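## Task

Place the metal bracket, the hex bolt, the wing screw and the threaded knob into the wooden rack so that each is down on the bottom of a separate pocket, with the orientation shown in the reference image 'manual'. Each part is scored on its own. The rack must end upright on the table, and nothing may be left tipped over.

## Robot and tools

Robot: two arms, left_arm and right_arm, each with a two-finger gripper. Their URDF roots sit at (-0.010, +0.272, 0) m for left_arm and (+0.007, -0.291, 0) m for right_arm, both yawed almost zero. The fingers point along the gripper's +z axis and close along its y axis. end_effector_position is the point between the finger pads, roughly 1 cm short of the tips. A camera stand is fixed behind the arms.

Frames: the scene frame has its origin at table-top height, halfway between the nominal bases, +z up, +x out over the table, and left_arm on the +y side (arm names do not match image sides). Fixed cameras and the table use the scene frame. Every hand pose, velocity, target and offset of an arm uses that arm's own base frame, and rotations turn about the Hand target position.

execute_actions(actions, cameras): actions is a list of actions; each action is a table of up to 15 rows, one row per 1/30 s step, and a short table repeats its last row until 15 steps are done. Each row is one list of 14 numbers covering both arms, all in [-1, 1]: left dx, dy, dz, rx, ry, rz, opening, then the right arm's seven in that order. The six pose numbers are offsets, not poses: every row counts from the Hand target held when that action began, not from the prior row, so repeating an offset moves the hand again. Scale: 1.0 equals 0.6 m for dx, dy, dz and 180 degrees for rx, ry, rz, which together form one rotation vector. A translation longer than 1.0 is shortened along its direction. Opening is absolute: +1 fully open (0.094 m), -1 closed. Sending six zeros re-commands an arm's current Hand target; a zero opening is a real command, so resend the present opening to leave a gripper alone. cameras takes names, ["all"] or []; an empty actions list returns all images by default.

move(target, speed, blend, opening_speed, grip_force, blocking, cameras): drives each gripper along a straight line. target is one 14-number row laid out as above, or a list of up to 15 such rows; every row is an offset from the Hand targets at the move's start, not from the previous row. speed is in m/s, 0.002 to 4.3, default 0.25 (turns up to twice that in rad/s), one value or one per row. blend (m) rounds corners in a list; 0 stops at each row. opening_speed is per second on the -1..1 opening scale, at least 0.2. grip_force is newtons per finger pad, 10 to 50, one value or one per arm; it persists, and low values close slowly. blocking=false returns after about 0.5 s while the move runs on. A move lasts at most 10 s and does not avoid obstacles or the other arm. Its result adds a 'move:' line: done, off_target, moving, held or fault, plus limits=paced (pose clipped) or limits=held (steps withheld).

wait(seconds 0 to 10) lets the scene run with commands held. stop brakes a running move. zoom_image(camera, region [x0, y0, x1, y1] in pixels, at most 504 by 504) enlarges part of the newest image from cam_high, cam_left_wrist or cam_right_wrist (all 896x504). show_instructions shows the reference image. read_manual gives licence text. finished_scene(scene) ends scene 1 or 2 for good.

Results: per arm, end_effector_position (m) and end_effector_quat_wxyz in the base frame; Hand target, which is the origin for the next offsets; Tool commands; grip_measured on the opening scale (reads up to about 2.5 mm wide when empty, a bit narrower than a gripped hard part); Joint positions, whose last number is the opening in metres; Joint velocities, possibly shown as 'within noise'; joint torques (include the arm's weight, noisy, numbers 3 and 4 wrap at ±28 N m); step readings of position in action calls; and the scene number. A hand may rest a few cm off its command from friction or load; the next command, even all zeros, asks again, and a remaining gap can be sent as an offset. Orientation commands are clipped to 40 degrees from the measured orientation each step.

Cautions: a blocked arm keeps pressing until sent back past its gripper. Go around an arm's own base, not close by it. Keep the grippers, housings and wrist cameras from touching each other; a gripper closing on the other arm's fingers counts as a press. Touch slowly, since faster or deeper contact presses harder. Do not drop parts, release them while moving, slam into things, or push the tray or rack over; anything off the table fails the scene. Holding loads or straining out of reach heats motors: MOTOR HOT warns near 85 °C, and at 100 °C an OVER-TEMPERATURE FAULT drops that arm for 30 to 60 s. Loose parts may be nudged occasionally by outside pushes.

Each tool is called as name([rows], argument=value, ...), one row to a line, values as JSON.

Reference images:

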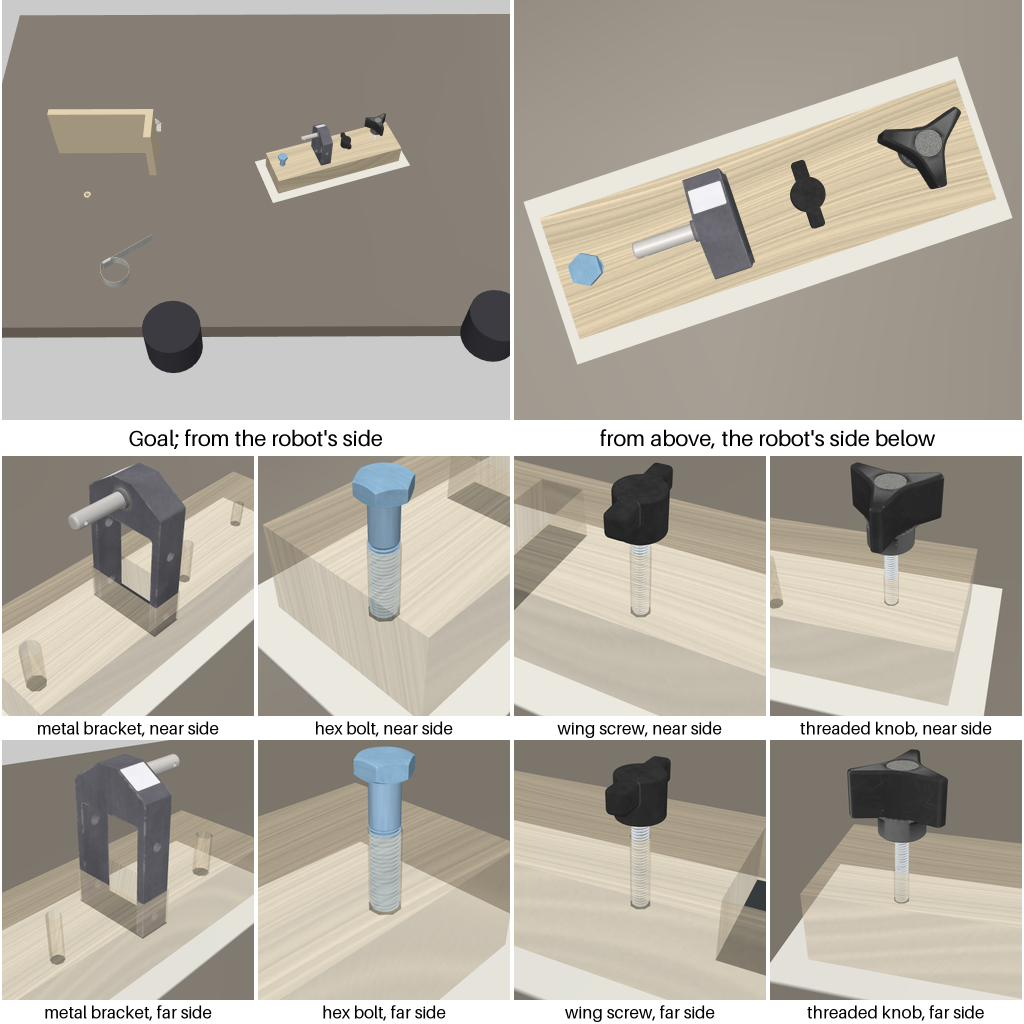

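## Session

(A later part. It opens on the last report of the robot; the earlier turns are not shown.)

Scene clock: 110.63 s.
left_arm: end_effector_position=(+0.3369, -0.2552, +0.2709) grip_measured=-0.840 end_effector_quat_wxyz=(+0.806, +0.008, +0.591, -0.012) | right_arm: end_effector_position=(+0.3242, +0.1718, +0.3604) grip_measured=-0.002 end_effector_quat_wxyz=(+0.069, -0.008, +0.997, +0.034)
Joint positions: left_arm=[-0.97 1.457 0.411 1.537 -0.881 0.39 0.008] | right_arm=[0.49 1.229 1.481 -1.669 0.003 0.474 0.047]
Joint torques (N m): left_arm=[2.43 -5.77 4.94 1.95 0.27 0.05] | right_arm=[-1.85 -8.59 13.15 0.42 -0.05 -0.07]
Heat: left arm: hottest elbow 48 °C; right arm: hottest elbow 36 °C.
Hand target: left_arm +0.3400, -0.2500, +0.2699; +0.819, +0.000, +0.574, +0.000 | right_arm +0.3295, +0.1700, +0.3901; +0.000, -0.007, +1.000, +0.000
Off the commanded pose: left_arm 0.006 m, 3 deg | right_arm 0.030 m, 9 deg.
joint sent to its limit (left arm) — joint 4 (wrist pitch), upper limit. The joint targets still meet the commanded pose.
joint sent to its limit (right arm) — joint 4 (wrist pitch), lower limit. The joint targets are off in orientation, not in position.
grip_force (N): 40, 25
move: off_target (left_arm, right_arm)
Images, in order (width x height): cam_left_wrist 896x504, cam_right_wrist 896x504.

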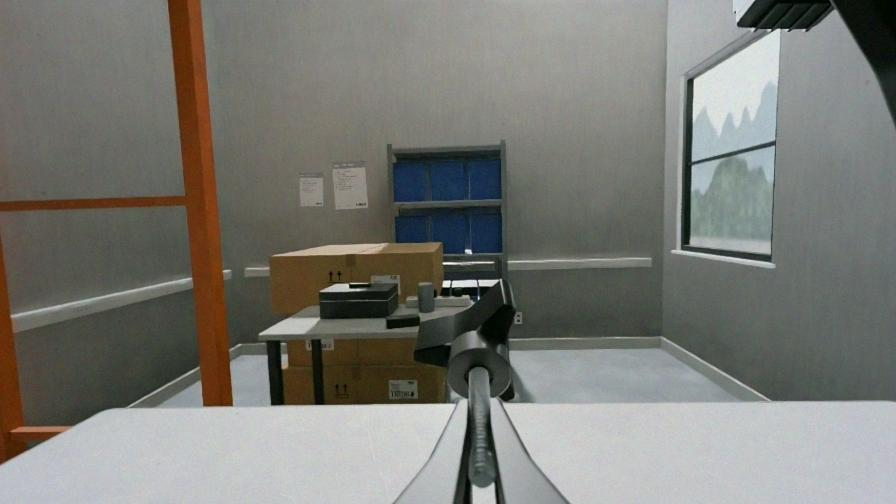

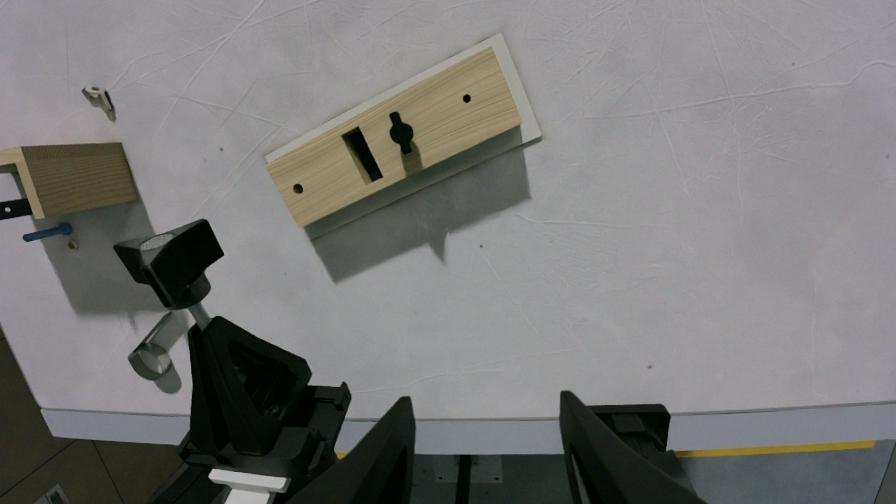

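move([
  [0,0,0,0,0,0,-1,0.016,0.285,-0.08,0,0,0,0],
  [0,0,0,0,0,0,-1,0.016,0.285,-0.178,0,0,0,0],
], speed=0.15, cameras=["cam_left_wrist","cam_right_wrist"])

Scene clock: 114.10 s.
left_arm: end_effector_position=(+0.3369, -0.2553, +0.2710) grip_measured=-0.840 end_effector_quat_wxyz=(+0.806, +0.008, +0.591, -0.012) | right_arm: end_effector_position=(+0.3393, +0.3357, +0.2828) grip_measured=-0.002 end_effector_quat_wxyz=(-0.003, -0.009, +1.000, -0.006)
Joint positions: left_arm=[-0.97 1.457 0.411 1.537 -0.881 0.39 0.008] | right_arm=[0.783 1.596 1.657 -1.645 0.005 0.765 0.047]
Joint torques (N m): left_arm=[2.32 -5.42 4.98 1.99 0.27 0.09] | right_arm=[-0.5 -12.92 8.44 0.9 -0.06 0.18]
Heat: left arm: hottest elbow 47 °C; right arm: hottest elbow 37 °C.
Hand target: left_arm +0.3400, -0.2500, +0.2699; +0.819, +0.000, +0.574, +0.000 | right_arm +0.3390, +0.3410, +0.2833; +0.000, -0.007, +1.000, +0.000
Off the commanded pose: left_arm 0.006 m, 3 deg | right_arm 0.005 m, 1 deg.
joint sent to its limit (left arm) — joint 4 (wrist pitch), upper limit. The joint targets still meet the commanded pose.
grip_force (N): 40, 25
move: off_target (left_arm)
Images, in order (width x height): cam_left_wrist 896x504, cam_right_wrist 896x504.

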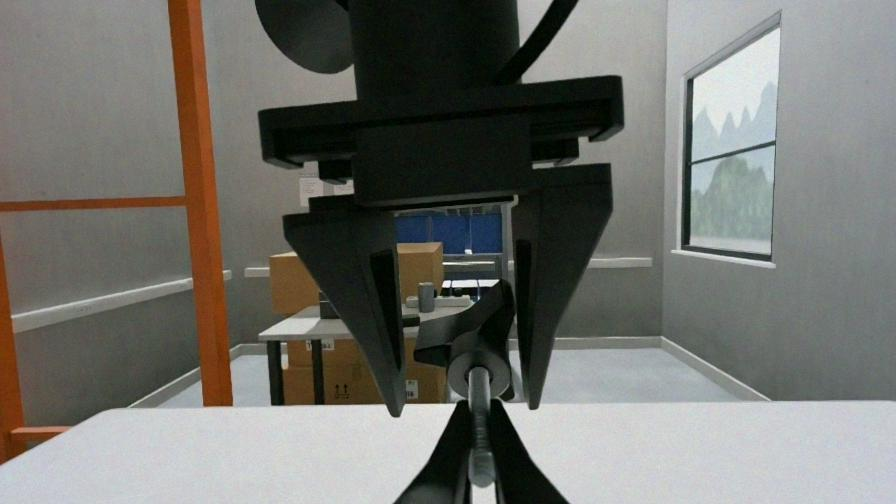

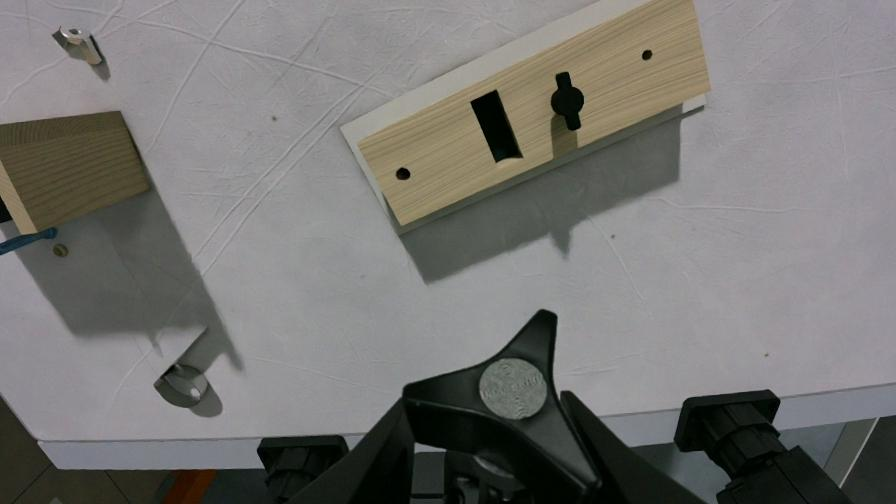

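move([
  [0,0,0,0,0,0,-1,-0.011,0.002,0.008,0,0,0,0],
  [0,0,0,0,0,0,-1,-0.011,0.002,0.008,0,0,0,-1],
], speed=0.1, opening_speed=1, cameras=["cam_left_wrist","cam_right_wrist"])

Scene clock: 116.73 s.
left_arm: end_effector_position=(+0.3368, -0.2546, +0.2720) grip_measured=-0.840 end_effector_quat_wxyz=(+0.807, +0.006, +0.590, -0.013) | right_arm: end_effector_position=(+0.3366, +0.3384, +0.2828) grip_measured=-0.199 end_effector_quat_wxyz=(-0.004, -0.002, +1.000, -0.005)
Joint positions: left_arm=[-0.969 1.457 0.411 1.544 -0.88 0.39 0.008] | right_arm=[0.79 1.596 1.657 -1.645 0.001 0.786 0.038]
Joint torques (N m): left_arm=[2.26 -5.71 5.07 1.68 0.27 0.08] | right_arm=[-0.21 -13.92 8.58 0.53 0.08 0.07]
Heat: left arm: hottest elbow 47 °C; right arm: hottest elbow 37 °C.
Hand target: left_arm +0.3400, -0.2500, +0.2699; +0.819, +0.000, +0.574, +0.000 | right_arm +0.3324, +0.3422, +0.2881; +0.000, -0.007, +1.000, +0.000
Off the commanded pose: left_arm 0.006 m, 3 deg | right_arm 0.008 m, 1 deg.
joint sent to its limit (left arm) — joint 4 (wrist pitch), upper limit. The joint targets still meet the commanded pose.
grip_force (N): 40, 25
move: off_target (left_arm)
Images, in order (width x height): cam_left_wrist 896x504, cam_right_wrist 896x504.

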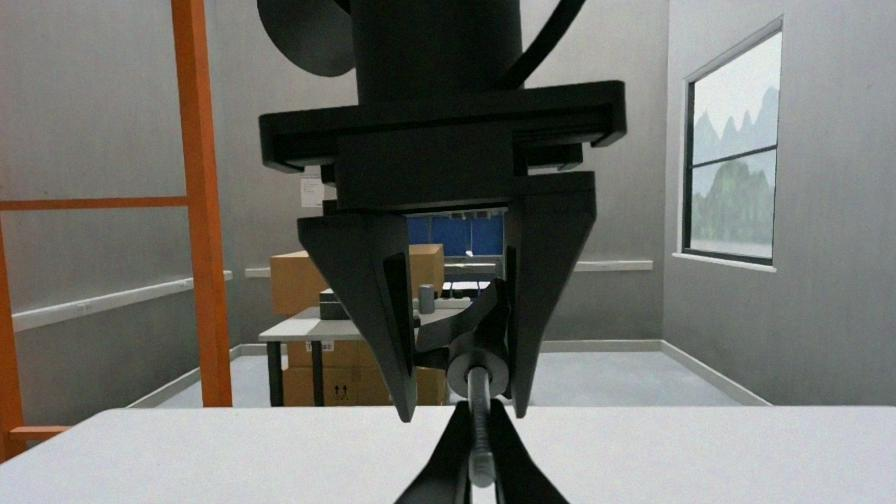

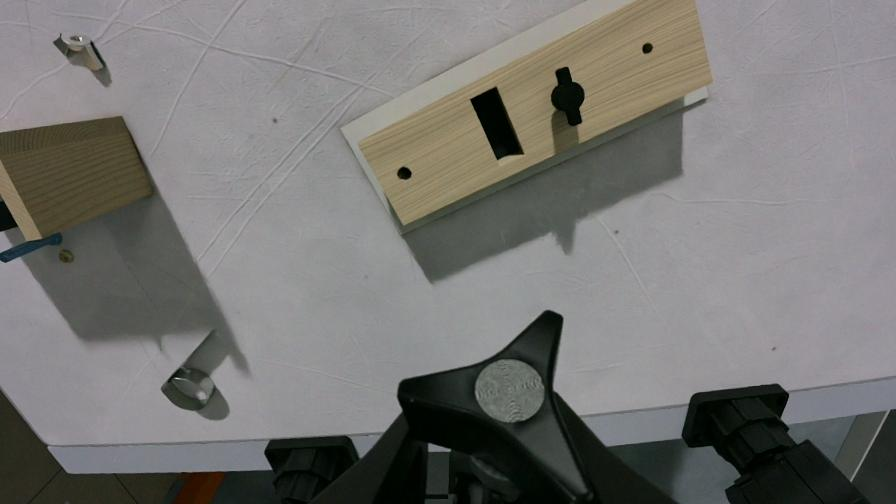

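move([
  [0,0,0,0,0,0,-1,-0.004,0.0,0.002,0,0,0,0.3],
  [0,0,0,-0.079,0,-0.025,-1,-0.004,0.0,0.002,0,0,0,0.3],
  [0,0,0,-0.079,0,-0.025,-1,-0.004,0.0,0.002,0,0,0,-0.1],
], speed=0.1, opening_speed=1, cameras=["cam_left_wrist","cam_right_wrist"])

Scene clock: 122.37 s.
left_arm: end_effector_position=(+0.3372, -0.2530, +0.2716) grip_measured=-0.840 end_effector_quat_wxyz=(+0.800, -0.065, +0.587, -0.103) | right_arm: end_effector_position=(+0.3354, +0.3396, +0.2828) grip_measured=-0.098 end_effector_quat_wxyz=(-0.004, -0.003, +1.000, -0.005)
Joint positions: left_arm=[-0.968 1.457 0.411 1.544 -0.887 0.16 0.008] | right_arm=[0.793 1.596 1.657 -1.645 0.001 0.787 0.042]
Joint torques (N m): left_arm=[2.26 -5.6 5.33 1.73 0.08 -0.14] | right_arm=[-0.26 -14.21 8.44 0.42 0.08 0.1]
Heat: left arm: hottest elbow 45 °C; right arm: hottest elbow 36 °C.
Hand target: left_arm +0.3400, -0.2500, +0.2700; +0.812, -0.079, +0.569, -0.103 | right_arm +0.3301, +0.3422, +0.2893; +0.000, -0.007, +1.000, +0.000
Off the commanded pose: left_arm 0.004 m, 3 deg | right_arm 0.009 m, 1 deg.
joint sent to its limit (left arm) — joint 4 (wrist pitch), upper limit. The joint targets still meet the commanded pose.
grip_force (N): 40, 25
move: off_target (left_arm)
Images, in order (width x height): cam_left_wrist 896x504, cam_right_wrist 896x504.

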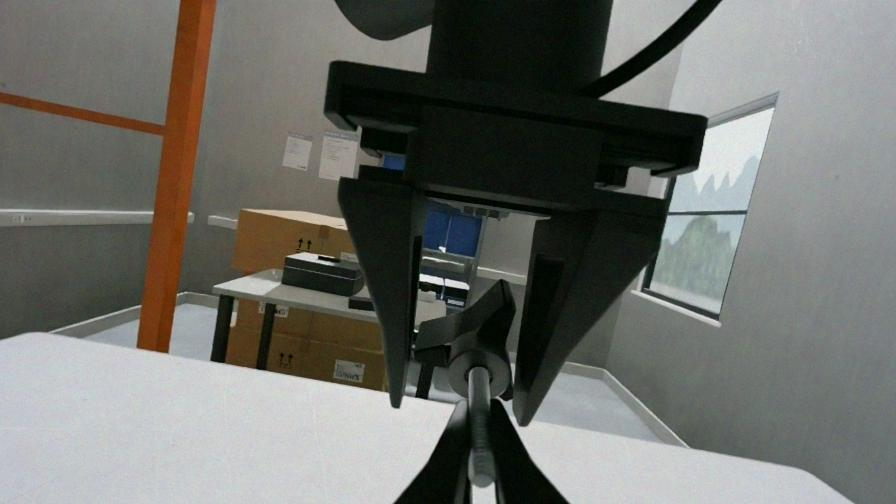

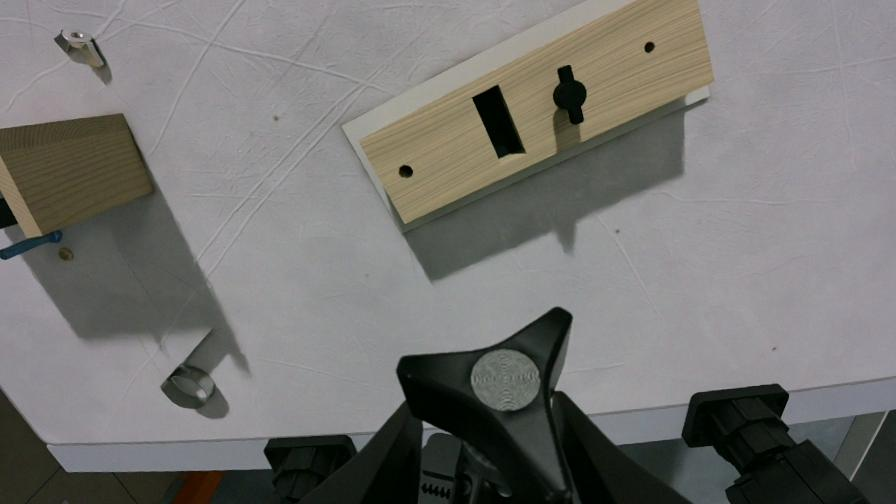

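move([
  [0,0,0,0,0,0,-1,0,-0.002,0.00,0,0,0,-1],
], speed=0.1, opening_speed=0.8, cameras=["cam_left_wrist","cam_right_wrist"])

Scene clock: 124.30 s.
left_arm: end_effector_position=(+0.3392, -0.2492, +0.2707) grip_measured=-0.840 end_effector_quat_wxyz=(+0.799, -0.072, +0.588, -0.100) | right_arm: end_effector_position=(+0.3349, +0.3390, +0.2830) grip_measured=-0.489 end_effector_quat_wxyz=(-0.005, -0.003, +1.000, -0.006)
Joint positions: left_arm=[-0.961 1.458 0.411 1.544 -0.897 0.156 0.008] | right_arm=[0.793 1.596 1.657 -1.648 0.001 0.787 0.024]
Joint torques (N m): left_arm=[1.55 -5.77 5.23 1.68 0.41 -0.11] | right_arm=[-0.32 -14.39 8.21 0.55 0.08 0.08]
Heat: left arm: hottest elbow 45 °C; right arm: hottest elbow 36 °C.
Hand target: left_arm +0.3400, -0.2499, +0.2700; +0.812, -0.079, +0.569, -0.103 | right_arm +0.3300, +0.3409, +0.2893; +0.000, -0.007, +1.000, +0.000
Off the commanded pose: left_arm 0.001 m, 3 deg | right_arm 0.008 m, 1 deg.
joint sent to its limit (left arm) — joint 4 (wrist pitch), upper limit. The joint targets still meet the commanded pose.
grip_force (N): 40, 25
move: off_target (left_arm)
Images, in order (width x height): cam_left_wrist 896x504, cam_right_wrist 896x504.

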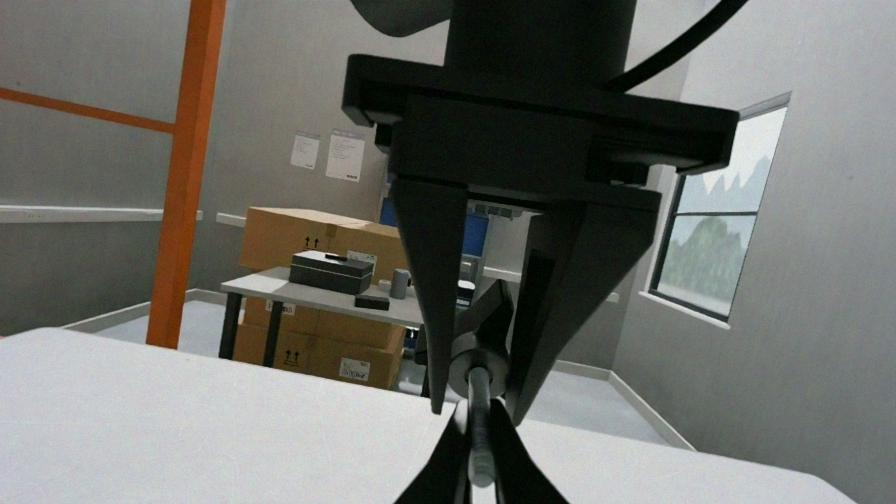

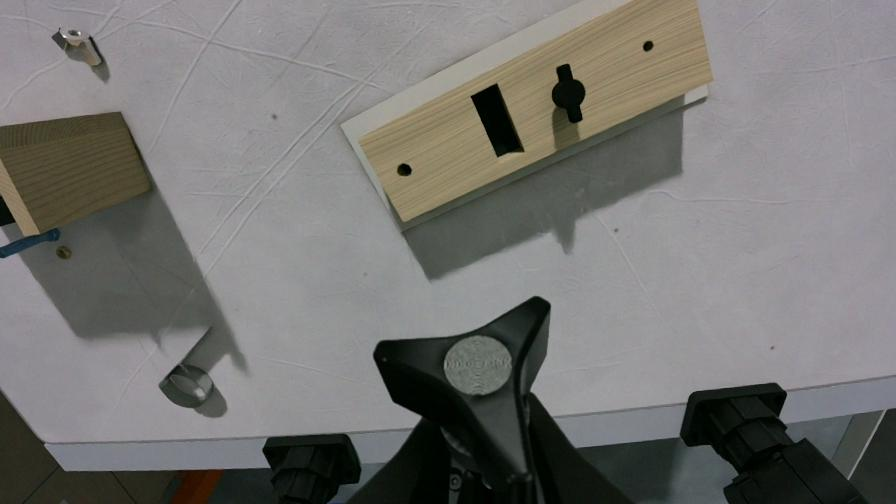

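move([
  [0,0,0,0,0,0,-0.45,0,0,0,0,0,0,-1],
  [-0.18,0.0,-0.055,0,0,0,-0.45,0,0,0,0,0,0,-1],
  [-0.15,0.2,0.0,0.079,0.18,-0.16,-0.45,0,0,0,0,0,0,-1],
], speed=0.15, opening_speed=1.5, grip_force=[40,40], cameras=["cam_left_wrist","cam_right_wrist"])

Scene clock: 129.43 s.
left_arm: end_effector_position=(+0.2466, -0.1330, +0.2357) grip_measured=-0.452 end_effector_quat_wxyz=(+0.558, +0.137, +0.793, -0.205) | right_arm: end_effector_position=(+0.3349, +0.3390, +0.2830) grip_measured=-0.499 end_effector_quat_wxyz=(-0.005, -0.003, +1.000, -0.006)
Joint positions: left_arm=[-0.448 0.193 0.295 -0.401 0.073 -0.16 0.026] | right_arm=[0.793 1.596 1.657 -1.648 0.001 0.787 0.024]
Joint torques (N m): left_arm=[2.43 3.19 14.34 1.09 0.02 0.12] | right_arm=[-0.38 -14.39 8.23 0.55 0.08 0.08]
Heat: left arm: hottest elbow 45 °C; right arm: hottest elbow 36 °C.
Hand target: left_arm +0.2500, -0.1301, +0.2699; +0.576, +0.136, +0.780, -0.203 | right_arm +0.3300, +0.3409, +0.2893; +0.000, -0.007, +1.000, +0.000
Off the commanded pose: left_arm 0.035 m, 3 deg | right_arm 0.008 m, 1 deg.
grip_force (N): 40, 40
move: off_target (left_arm)
Images, in order (width x height): cam_left_wrist 896x504, cam_right_wrist 896x504.

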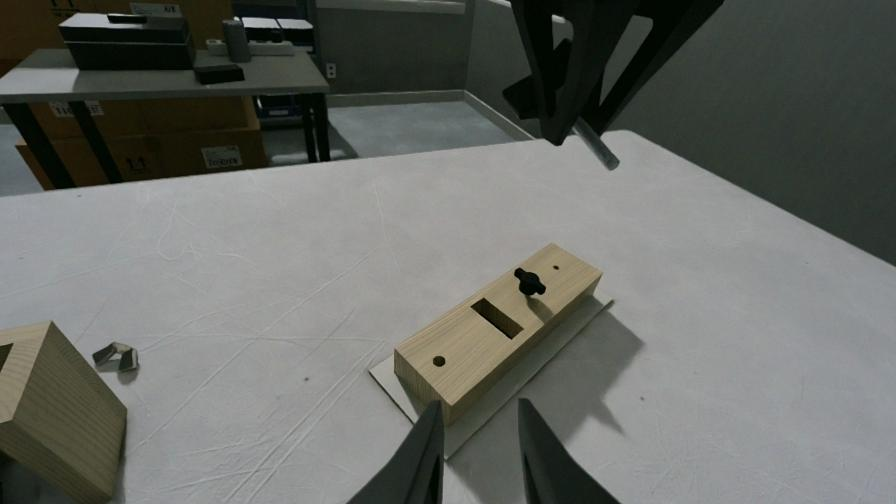

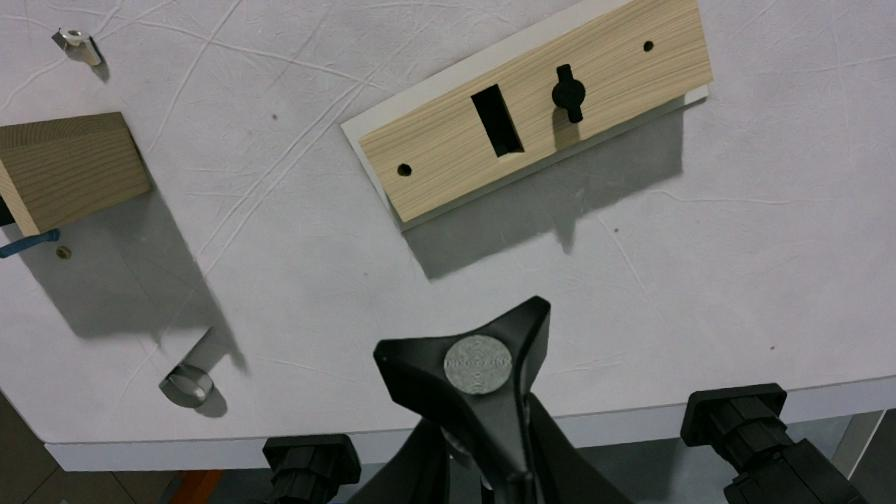

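move([
  [0,0,0,0,0,0,-0.45,0.188,-0.227,-0.16,0.0717,-0.4067,0.0951,-1],
], speed=0.25, cameras=["cam_left_wrist","cam_right_wrist"])

zoom_image(camera="cam_left_wrist", region=[480, 190, 640, 310])

Scene clock: 133.57 s.
left_arm: end_effector_position=(+0.2466, -0.1328, +0.2356) grip_measured=-0.452 end_effector_quat_wxyz=(+0.557, +0.137, +0.793, -0.205) | right_arm: end_effector_position=(+0.4387, +0.2079, +0.1910) grip_measured=-0.500 end_effector_quat_wxyz=(+0.586, -0.145, +0.791, +0.103)
Joint positions: left_arm=[-0.446 0.193 0.295 -0.401 0.074 -0.159 0.026] | right_arm=[0.49 1.224 0.524 0.402 0.129 0.032 0.024]
Joint torques (N m): left_arm=[2.49 3.25 14.27 1.16 0.02 0.1] | right_arm=[-1.79 -6.01 7.76 2.77 -0.11 -0.02]
Heat: left arm: hottest elbow 45 °C; right arm: hottest elbow 36 °C.
Hand target: left_arm +0.2501, -0.1300, +0.2699; +0.576, +0.136, +0.780, -0.203 | right_arm +0.4428, +0.2049, +0.1933; +0.594, -0.144, +0.785, +0.100
Off the commanded pose: left_arm 0.035 m, 3 deg | right_arm 0.006 m, 1 deg.
grip_force (N): 40, 40
move: off_target (left_arm)
Images, in order (width x height): cam_left_wrist 896x504, cam_right_wrist 896x504.

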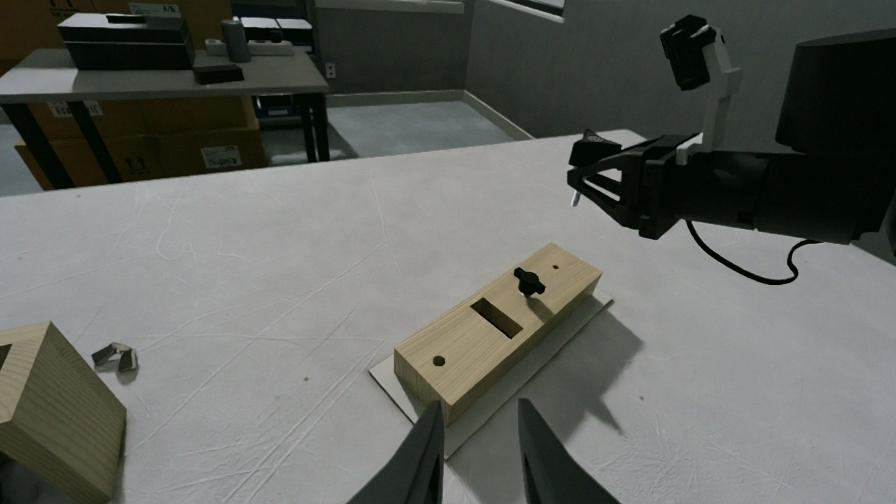

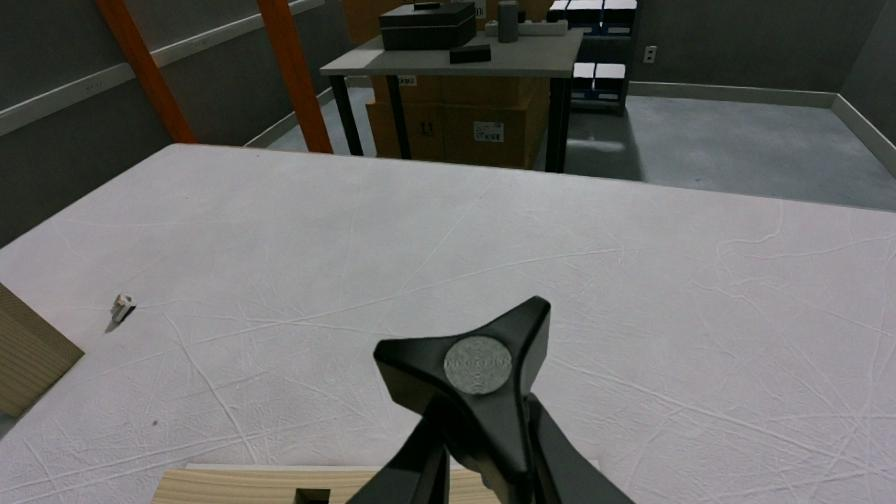

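Scaled by 3.150 from the camera's 896x504 image, which has a finer 1280x720 frame.

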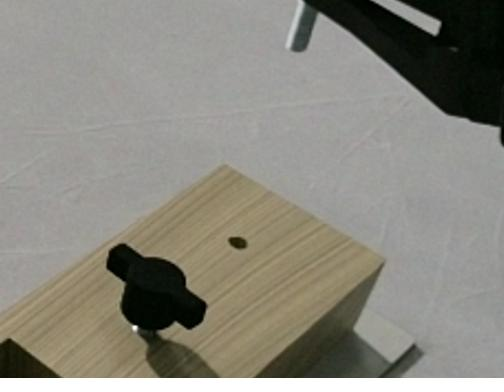

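move([
  [0,0,0,0,0,0,-0.45,0,0,-0.11,0,0,0,-1],
], speed=0.15, cameras=["cam_left_wrist","cam_right_wrist"])

zoom_image(camera="cam_left_wrist", region=[490, 190, 630, 300])

Scene clock: 135.03 s.
left_arm: end_effector_position=(+0.2466, -0.1328, +0.2356) grip_measured=-0.452 end_effector_quat_wxyz=(+0.557, +0.137, +0.793, -0.205) | right_arm: end_effector_position=(+0.4389, +0.2080, +0.1241) grip_measured=-0.500 end_effector_quat_wxyz=(+0.585, -0.145, +0.791, +0.102)
Joint positions: left_arm=[-0.446 0.193 0.295 -0.401 0.074 -0.159 0.026] | right_arm=[0.49 1.434 0.452 0.682 0.129 0.032 0.024]
Joint torques (N m): left_arm=[2.55 3.6 14.3 1.26 0.05 0.08] | right_arm=[-1.73 -7.18 6.12 2.86 -0.11 -0.07]
Heat: left arm: hottest elbow 45 °C; right arm: hottest elbow 35 °C.
Hand target: left_arm +0.2501, -0.1300, +0.2699; +0.576, +0.136, +0.780, -0.203 | right_arm +0.4428, +0.2049, +0.1273; +0.594, -0.144, +0.785, +0.100
Off the commanded pose: left_arm 0.035 m, 3 deg | right_arm 0.006 m, 1 deg.
grip_force (N): 40, 40
move: off_target (left_arm)
Images, in order (width x height): cam_left_wrist 896x504, cam_right_wrist 896x504.

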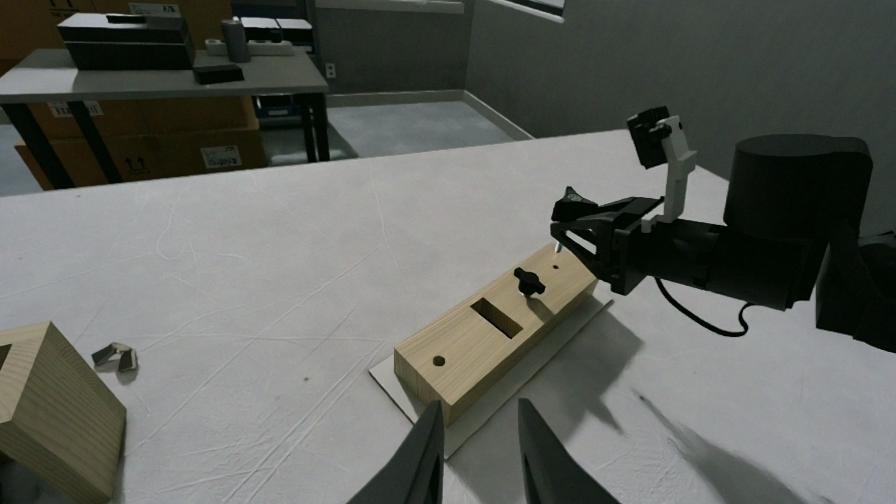

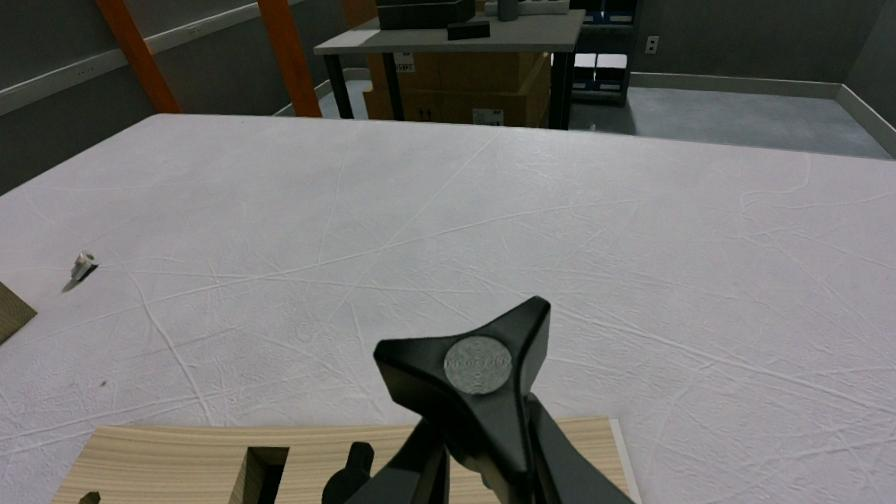

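Scaled by 3.600 from the camera's 896x504 image, which has a finer 1280x720 frame.

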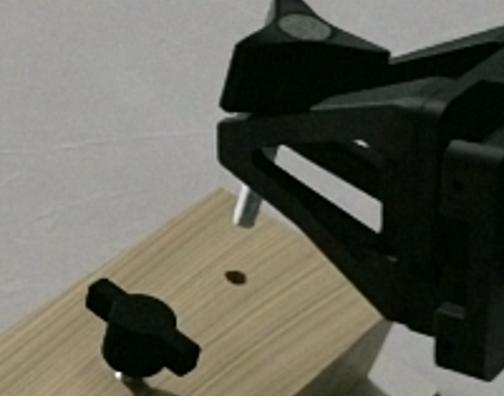

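move([
  [0,0,0,0,0,0,-0.45,0,0,0.0,-0.019,0.052,0,-1],
], speed=0.15, cameras=["cam_left_wrist","cam_right_wrist"])

zoom_image(camera="cam_left_wrist", region=[490, 190, 630, 300])

Scene clock: 137.03 s.
left_arm: end_effector_position=(+0.2466, -0.1328, +0.2356) grip_measured=-0.452 end_effector_quat_wxyz=(+0.557, +0.137, +0.793, -0.205) | right_arm: end_effector_position=(+0.4218, +0.1996, +0.0982) grip_measured=-0.500 end_effector_quat_wxyz=(+0.499, -0.166, +0.847, +0.080)
Joint positions: left_arm=[-0.446 0.193 0.295 -0.401 0.074 -0.159 0.026] | right_arm=[0.487 1.36 0.476 0.369 0.117 0.032 0.024]
Joint torques (N m): left_arm=[2.49 3.6 14.32 1.29 0.02 0.1] | right_arm=[-1.85 -8.82 10.65 1.47 -0.09 0.14]
Heat: left arm: hottest elbow 45 °C; right arm: hottest elbow 35 °C.
Hand target: left_arm +0.2501, -0.1300, +0.2699; +0.576, +0.136, +0.780, -0.203 | right_arm +0.4429, +0.2048, +0.1274; +0.523, -0.153, +0.834, +0.088
Off the commanded pose: left_arm 0.035 m, 3 deg | right_arm 0.036 m, 4 deg.
grip_force (N): 40, 40
move: off_target (left_arm, right_arm)
Images, in order (width x height): cam_left_wrist 896x504, cam_right_wrist 896x504.

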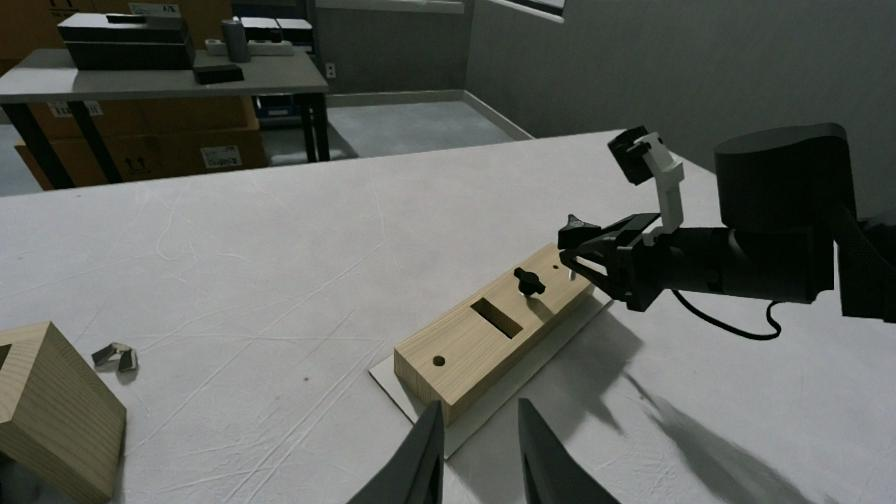

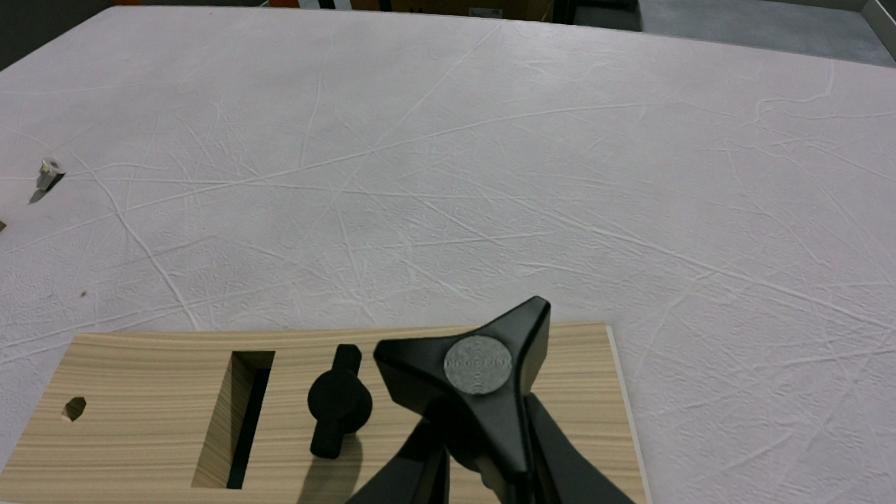

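Scaled by 3.600 from the camera's 896x504 image, which has a finer 1280x720 frame.

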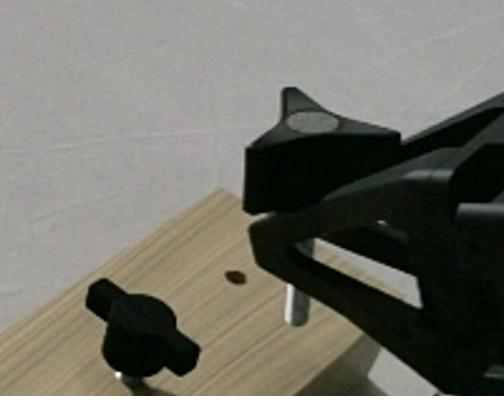

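move([
  [0,0,0,0,0,0,-0.45,0.04,0,0.04,0,0,0,-1],
  [0,0,0,0,0,0,-0.45,0.02,0,0.0,0,0,0,-1],
], speed=0.12, cameras=["cam_left_wrist"])

zoom_image(camera="cam_left_wrist", region=[490, 190, 630, 300])

Scene clock: 139.00 s.
left_arm: end_effector_position=(+0.2466, -0.1328, +0.2356) grip_measured=-0.452 end_effector_quat_wxyz=(+0.557, +0.137, +0.793, -0.205) | right_arm: end_effector_position=(+0.4518, +0.2025, +0.1237) grip_measured=-0.500 end_effector_quat_wxyz=(+0.514, -0.155, +0.839, +0.086)
Joint positions: left_arm=[-0.446 0.193 0.295 -0.401 0.074 -0.159 0.026] | right_arm=[0.455 1.371 0.555 0.34 0.094 0.032 0.024]
Joint torques (N m): left_arm=[2.61 3.55 14.3 1.25 0.02 0.1] | right_arm=[-0.85 -7.47 7.25 2.54 0.22 0.08]
Heat: left arm: hottest elbow 45 °C; right arm: hottest elbow 36 °C.
Hand target: left_arm +0.2501, -0.1300, +0.2699; +0.576, +0.136, +0.780, -0.203 | right_arm +0.4549, +0.2049, +0.1273; +0.523, -0.153, +0.834, +0.088
Off the commanded pose: left_arm 0.035 m, 3 deg | right_arm 0.005 m, 1 deg.
grip_force (N): 40, 40
move: off_target (left_arm)
Images, in order (width x height): cam_left_wrist 896x504.

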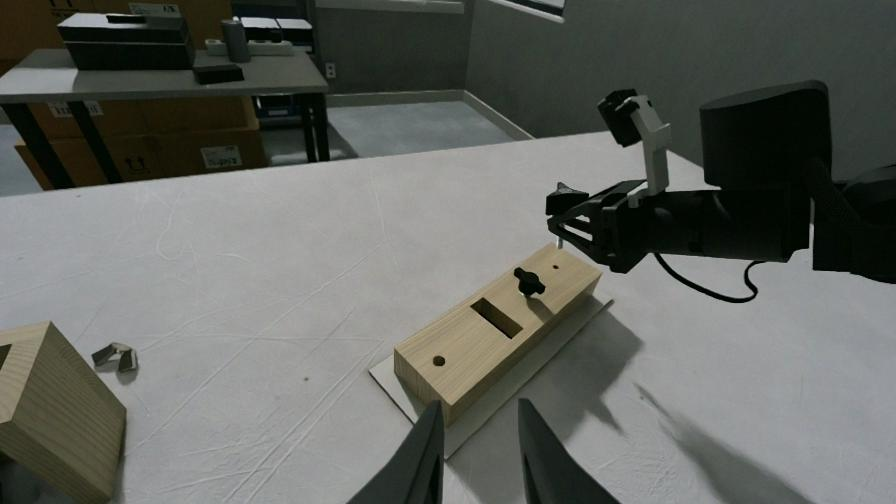

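Scaled by 3.600 from the camera's 896x504 image, which has a finer 1280x720 frame.

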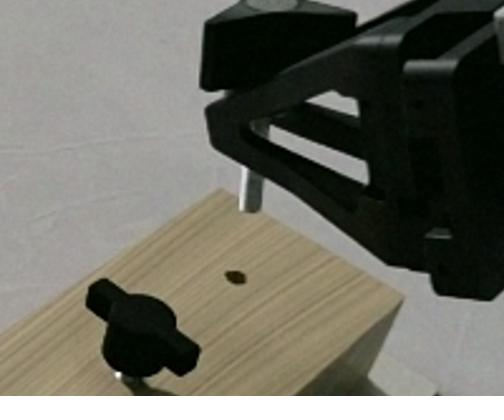

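move([
  [0,0,0,0,0,0,-0.45,0.0,-0.009,-0.03,0,0,0,-1],
], speed=0.1, cameras=["cam_left_wrist","cam_right_wrist"])

zoom_image(camera="cam_left_wrist", region=[490, 190, 630, 300])

Scene clock: 140.57 s.
left_arm: end_effector_position=(+0.2466, -0.1328, +0.2356) grip_measured=-0.452 end_effector_quat_wxyz=(+0.557, +0.137, +0.793, -0.205) | right_arm: end_effector_position=(+0.4505, +0.2026, +0.1069) grip_measured=-0.500 end_effector_quat_wxyz=(+0.515, -0.156, +0.838, +0.088)
Joint positions: left_arm=[-0.446 0.193 0.295 -0.401 0.074 -0.159 0.026] | right_arm=[0.455 1.418 0.534 0.412 0.091 0.032 0.024]
Joint torques (N m): left_arm=[2.61 3.55 14.38 1.26 0.01 0.09] | right_arm=[-1.79 -7.71 6.6 2.69 -0.1 0]
Heat: left arm: hottest elbow 45 °C; right arm: hottest elbow 36 °C.
Hand target: left_arm +0.2501, -0.1300, +0.2699; +0.576, +0.136, +0.780, -0.203 | right_arm +0.4549, +0.1994, +0.1092; +0.523, -0.153, +0.834, +0.088
Off the commanded pose: left_arm 0.035 m, 3 deg | right_arm 0.006 m, 1 deg.
grip_force (N): 40, 40
move: off_target (left_arm)
Images, in order (width x height): cam_left_wrist 896x504, cam_right_wrist 896x504.

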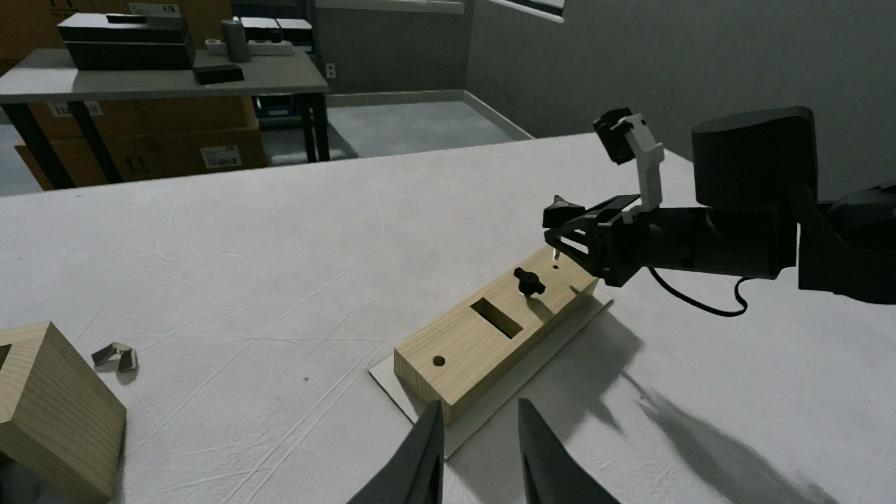

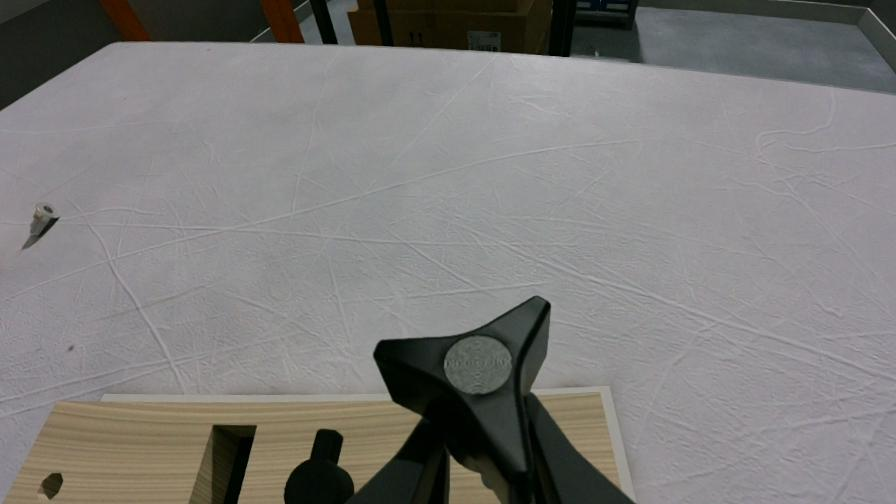

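Scaled by 3.600 from the camera's 896x504 image, which has a finer 1280x720 frame.

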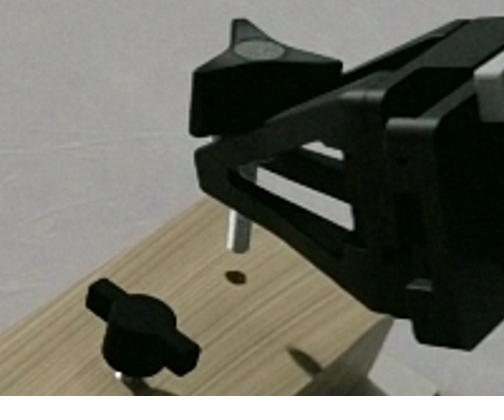

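move([
  [0,0,0,0,0,0,-0.45,0.013,-0.013,0.006,0,0,0,-1],
], speed=0.1, cameras=["cam_left_wrist","cam_right_wrist"])

zoom_image(camera="cam_left_wrist", region=[490, 190, 630, 300])

Scene clock: 143.13 s.
left_arm: end_effector_position=(+0.2466, -0.1328, +0.2356) grip_measured=-0.452 end_effector_quat_wxyz=(+0.557, +0.137, +0.793, -0.205) | right_arm: end_effector_position=(+0.4547, +0.1937, +0.1068) grip_measured=-0.500 end_effector_quat_wxyz=(+0.515, -0.154, +0.839, +0.090)
Joint positions: left_arm=[-0.446 0.193 0.295 -0.401 0.074 -0.159 0.026] | right_arm=[0.426 1.418 0.534 0.412 0.063 0.025 0.024]
Joint torques (N m): left_arm=[2.55 3.6 14.38 1.17 0.01 0.1] | right_arm=[-1.85 -7.77 7.68 2.25 -0.11 -0.07]
Heat: left arm: hottest elbow 46 °C; right arm: hottest elbow 36 °C.
Hand target: left_arm +0.2501, -0.1300, +0.2699; +0.576, +0.136, +0.780, -0.203 | right_arm +0.4626, +0.1917, +0.1129; +0.523, -0.153, +0.834, +0.088
Off the commanded pose: left_arm 0.035 m, 3 deg | right_arm 0.010 m, 1 deg.
grip_force (N): 40, 40
move: off_target (left_arm)
Images, in order (width x height): cam_left_wrist 896x504, cam_right_wrist 896x504.

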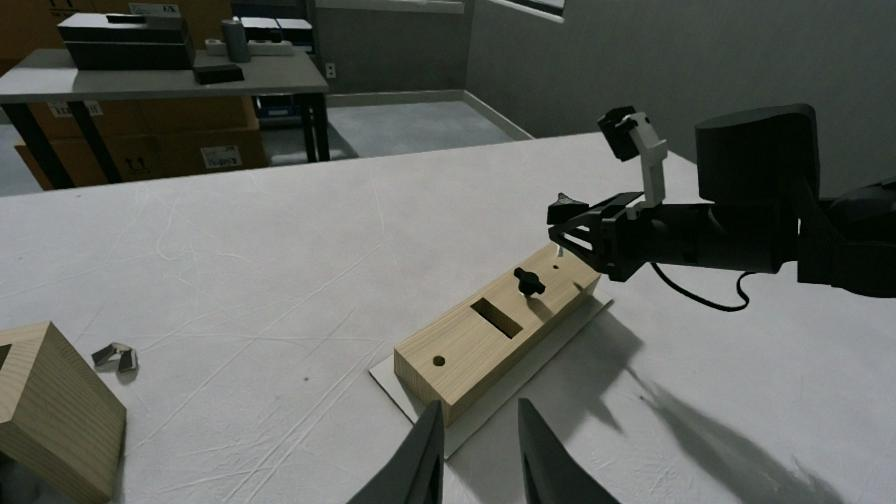

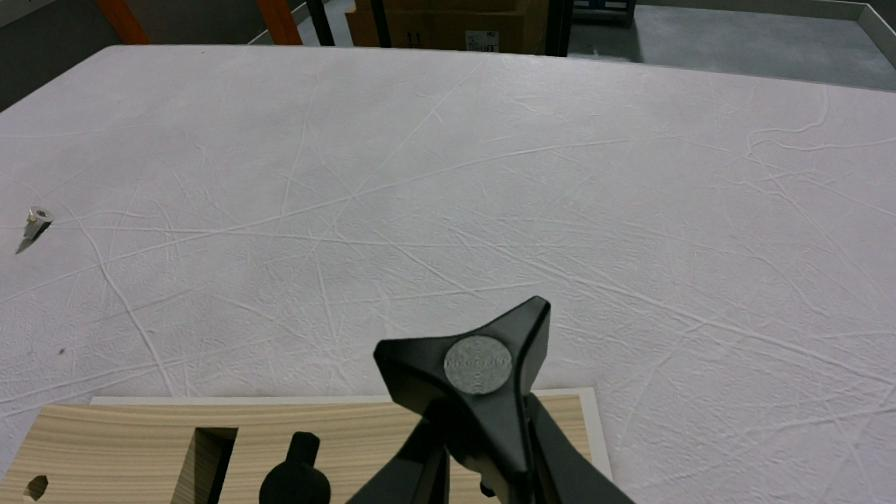

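Scaled by 3.600 from the camera's 896x504 image, which has a finer 1280x720 frame.

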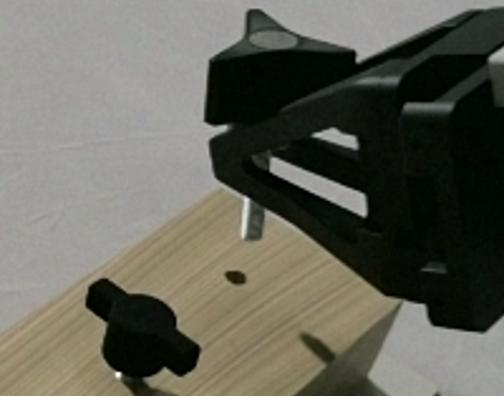

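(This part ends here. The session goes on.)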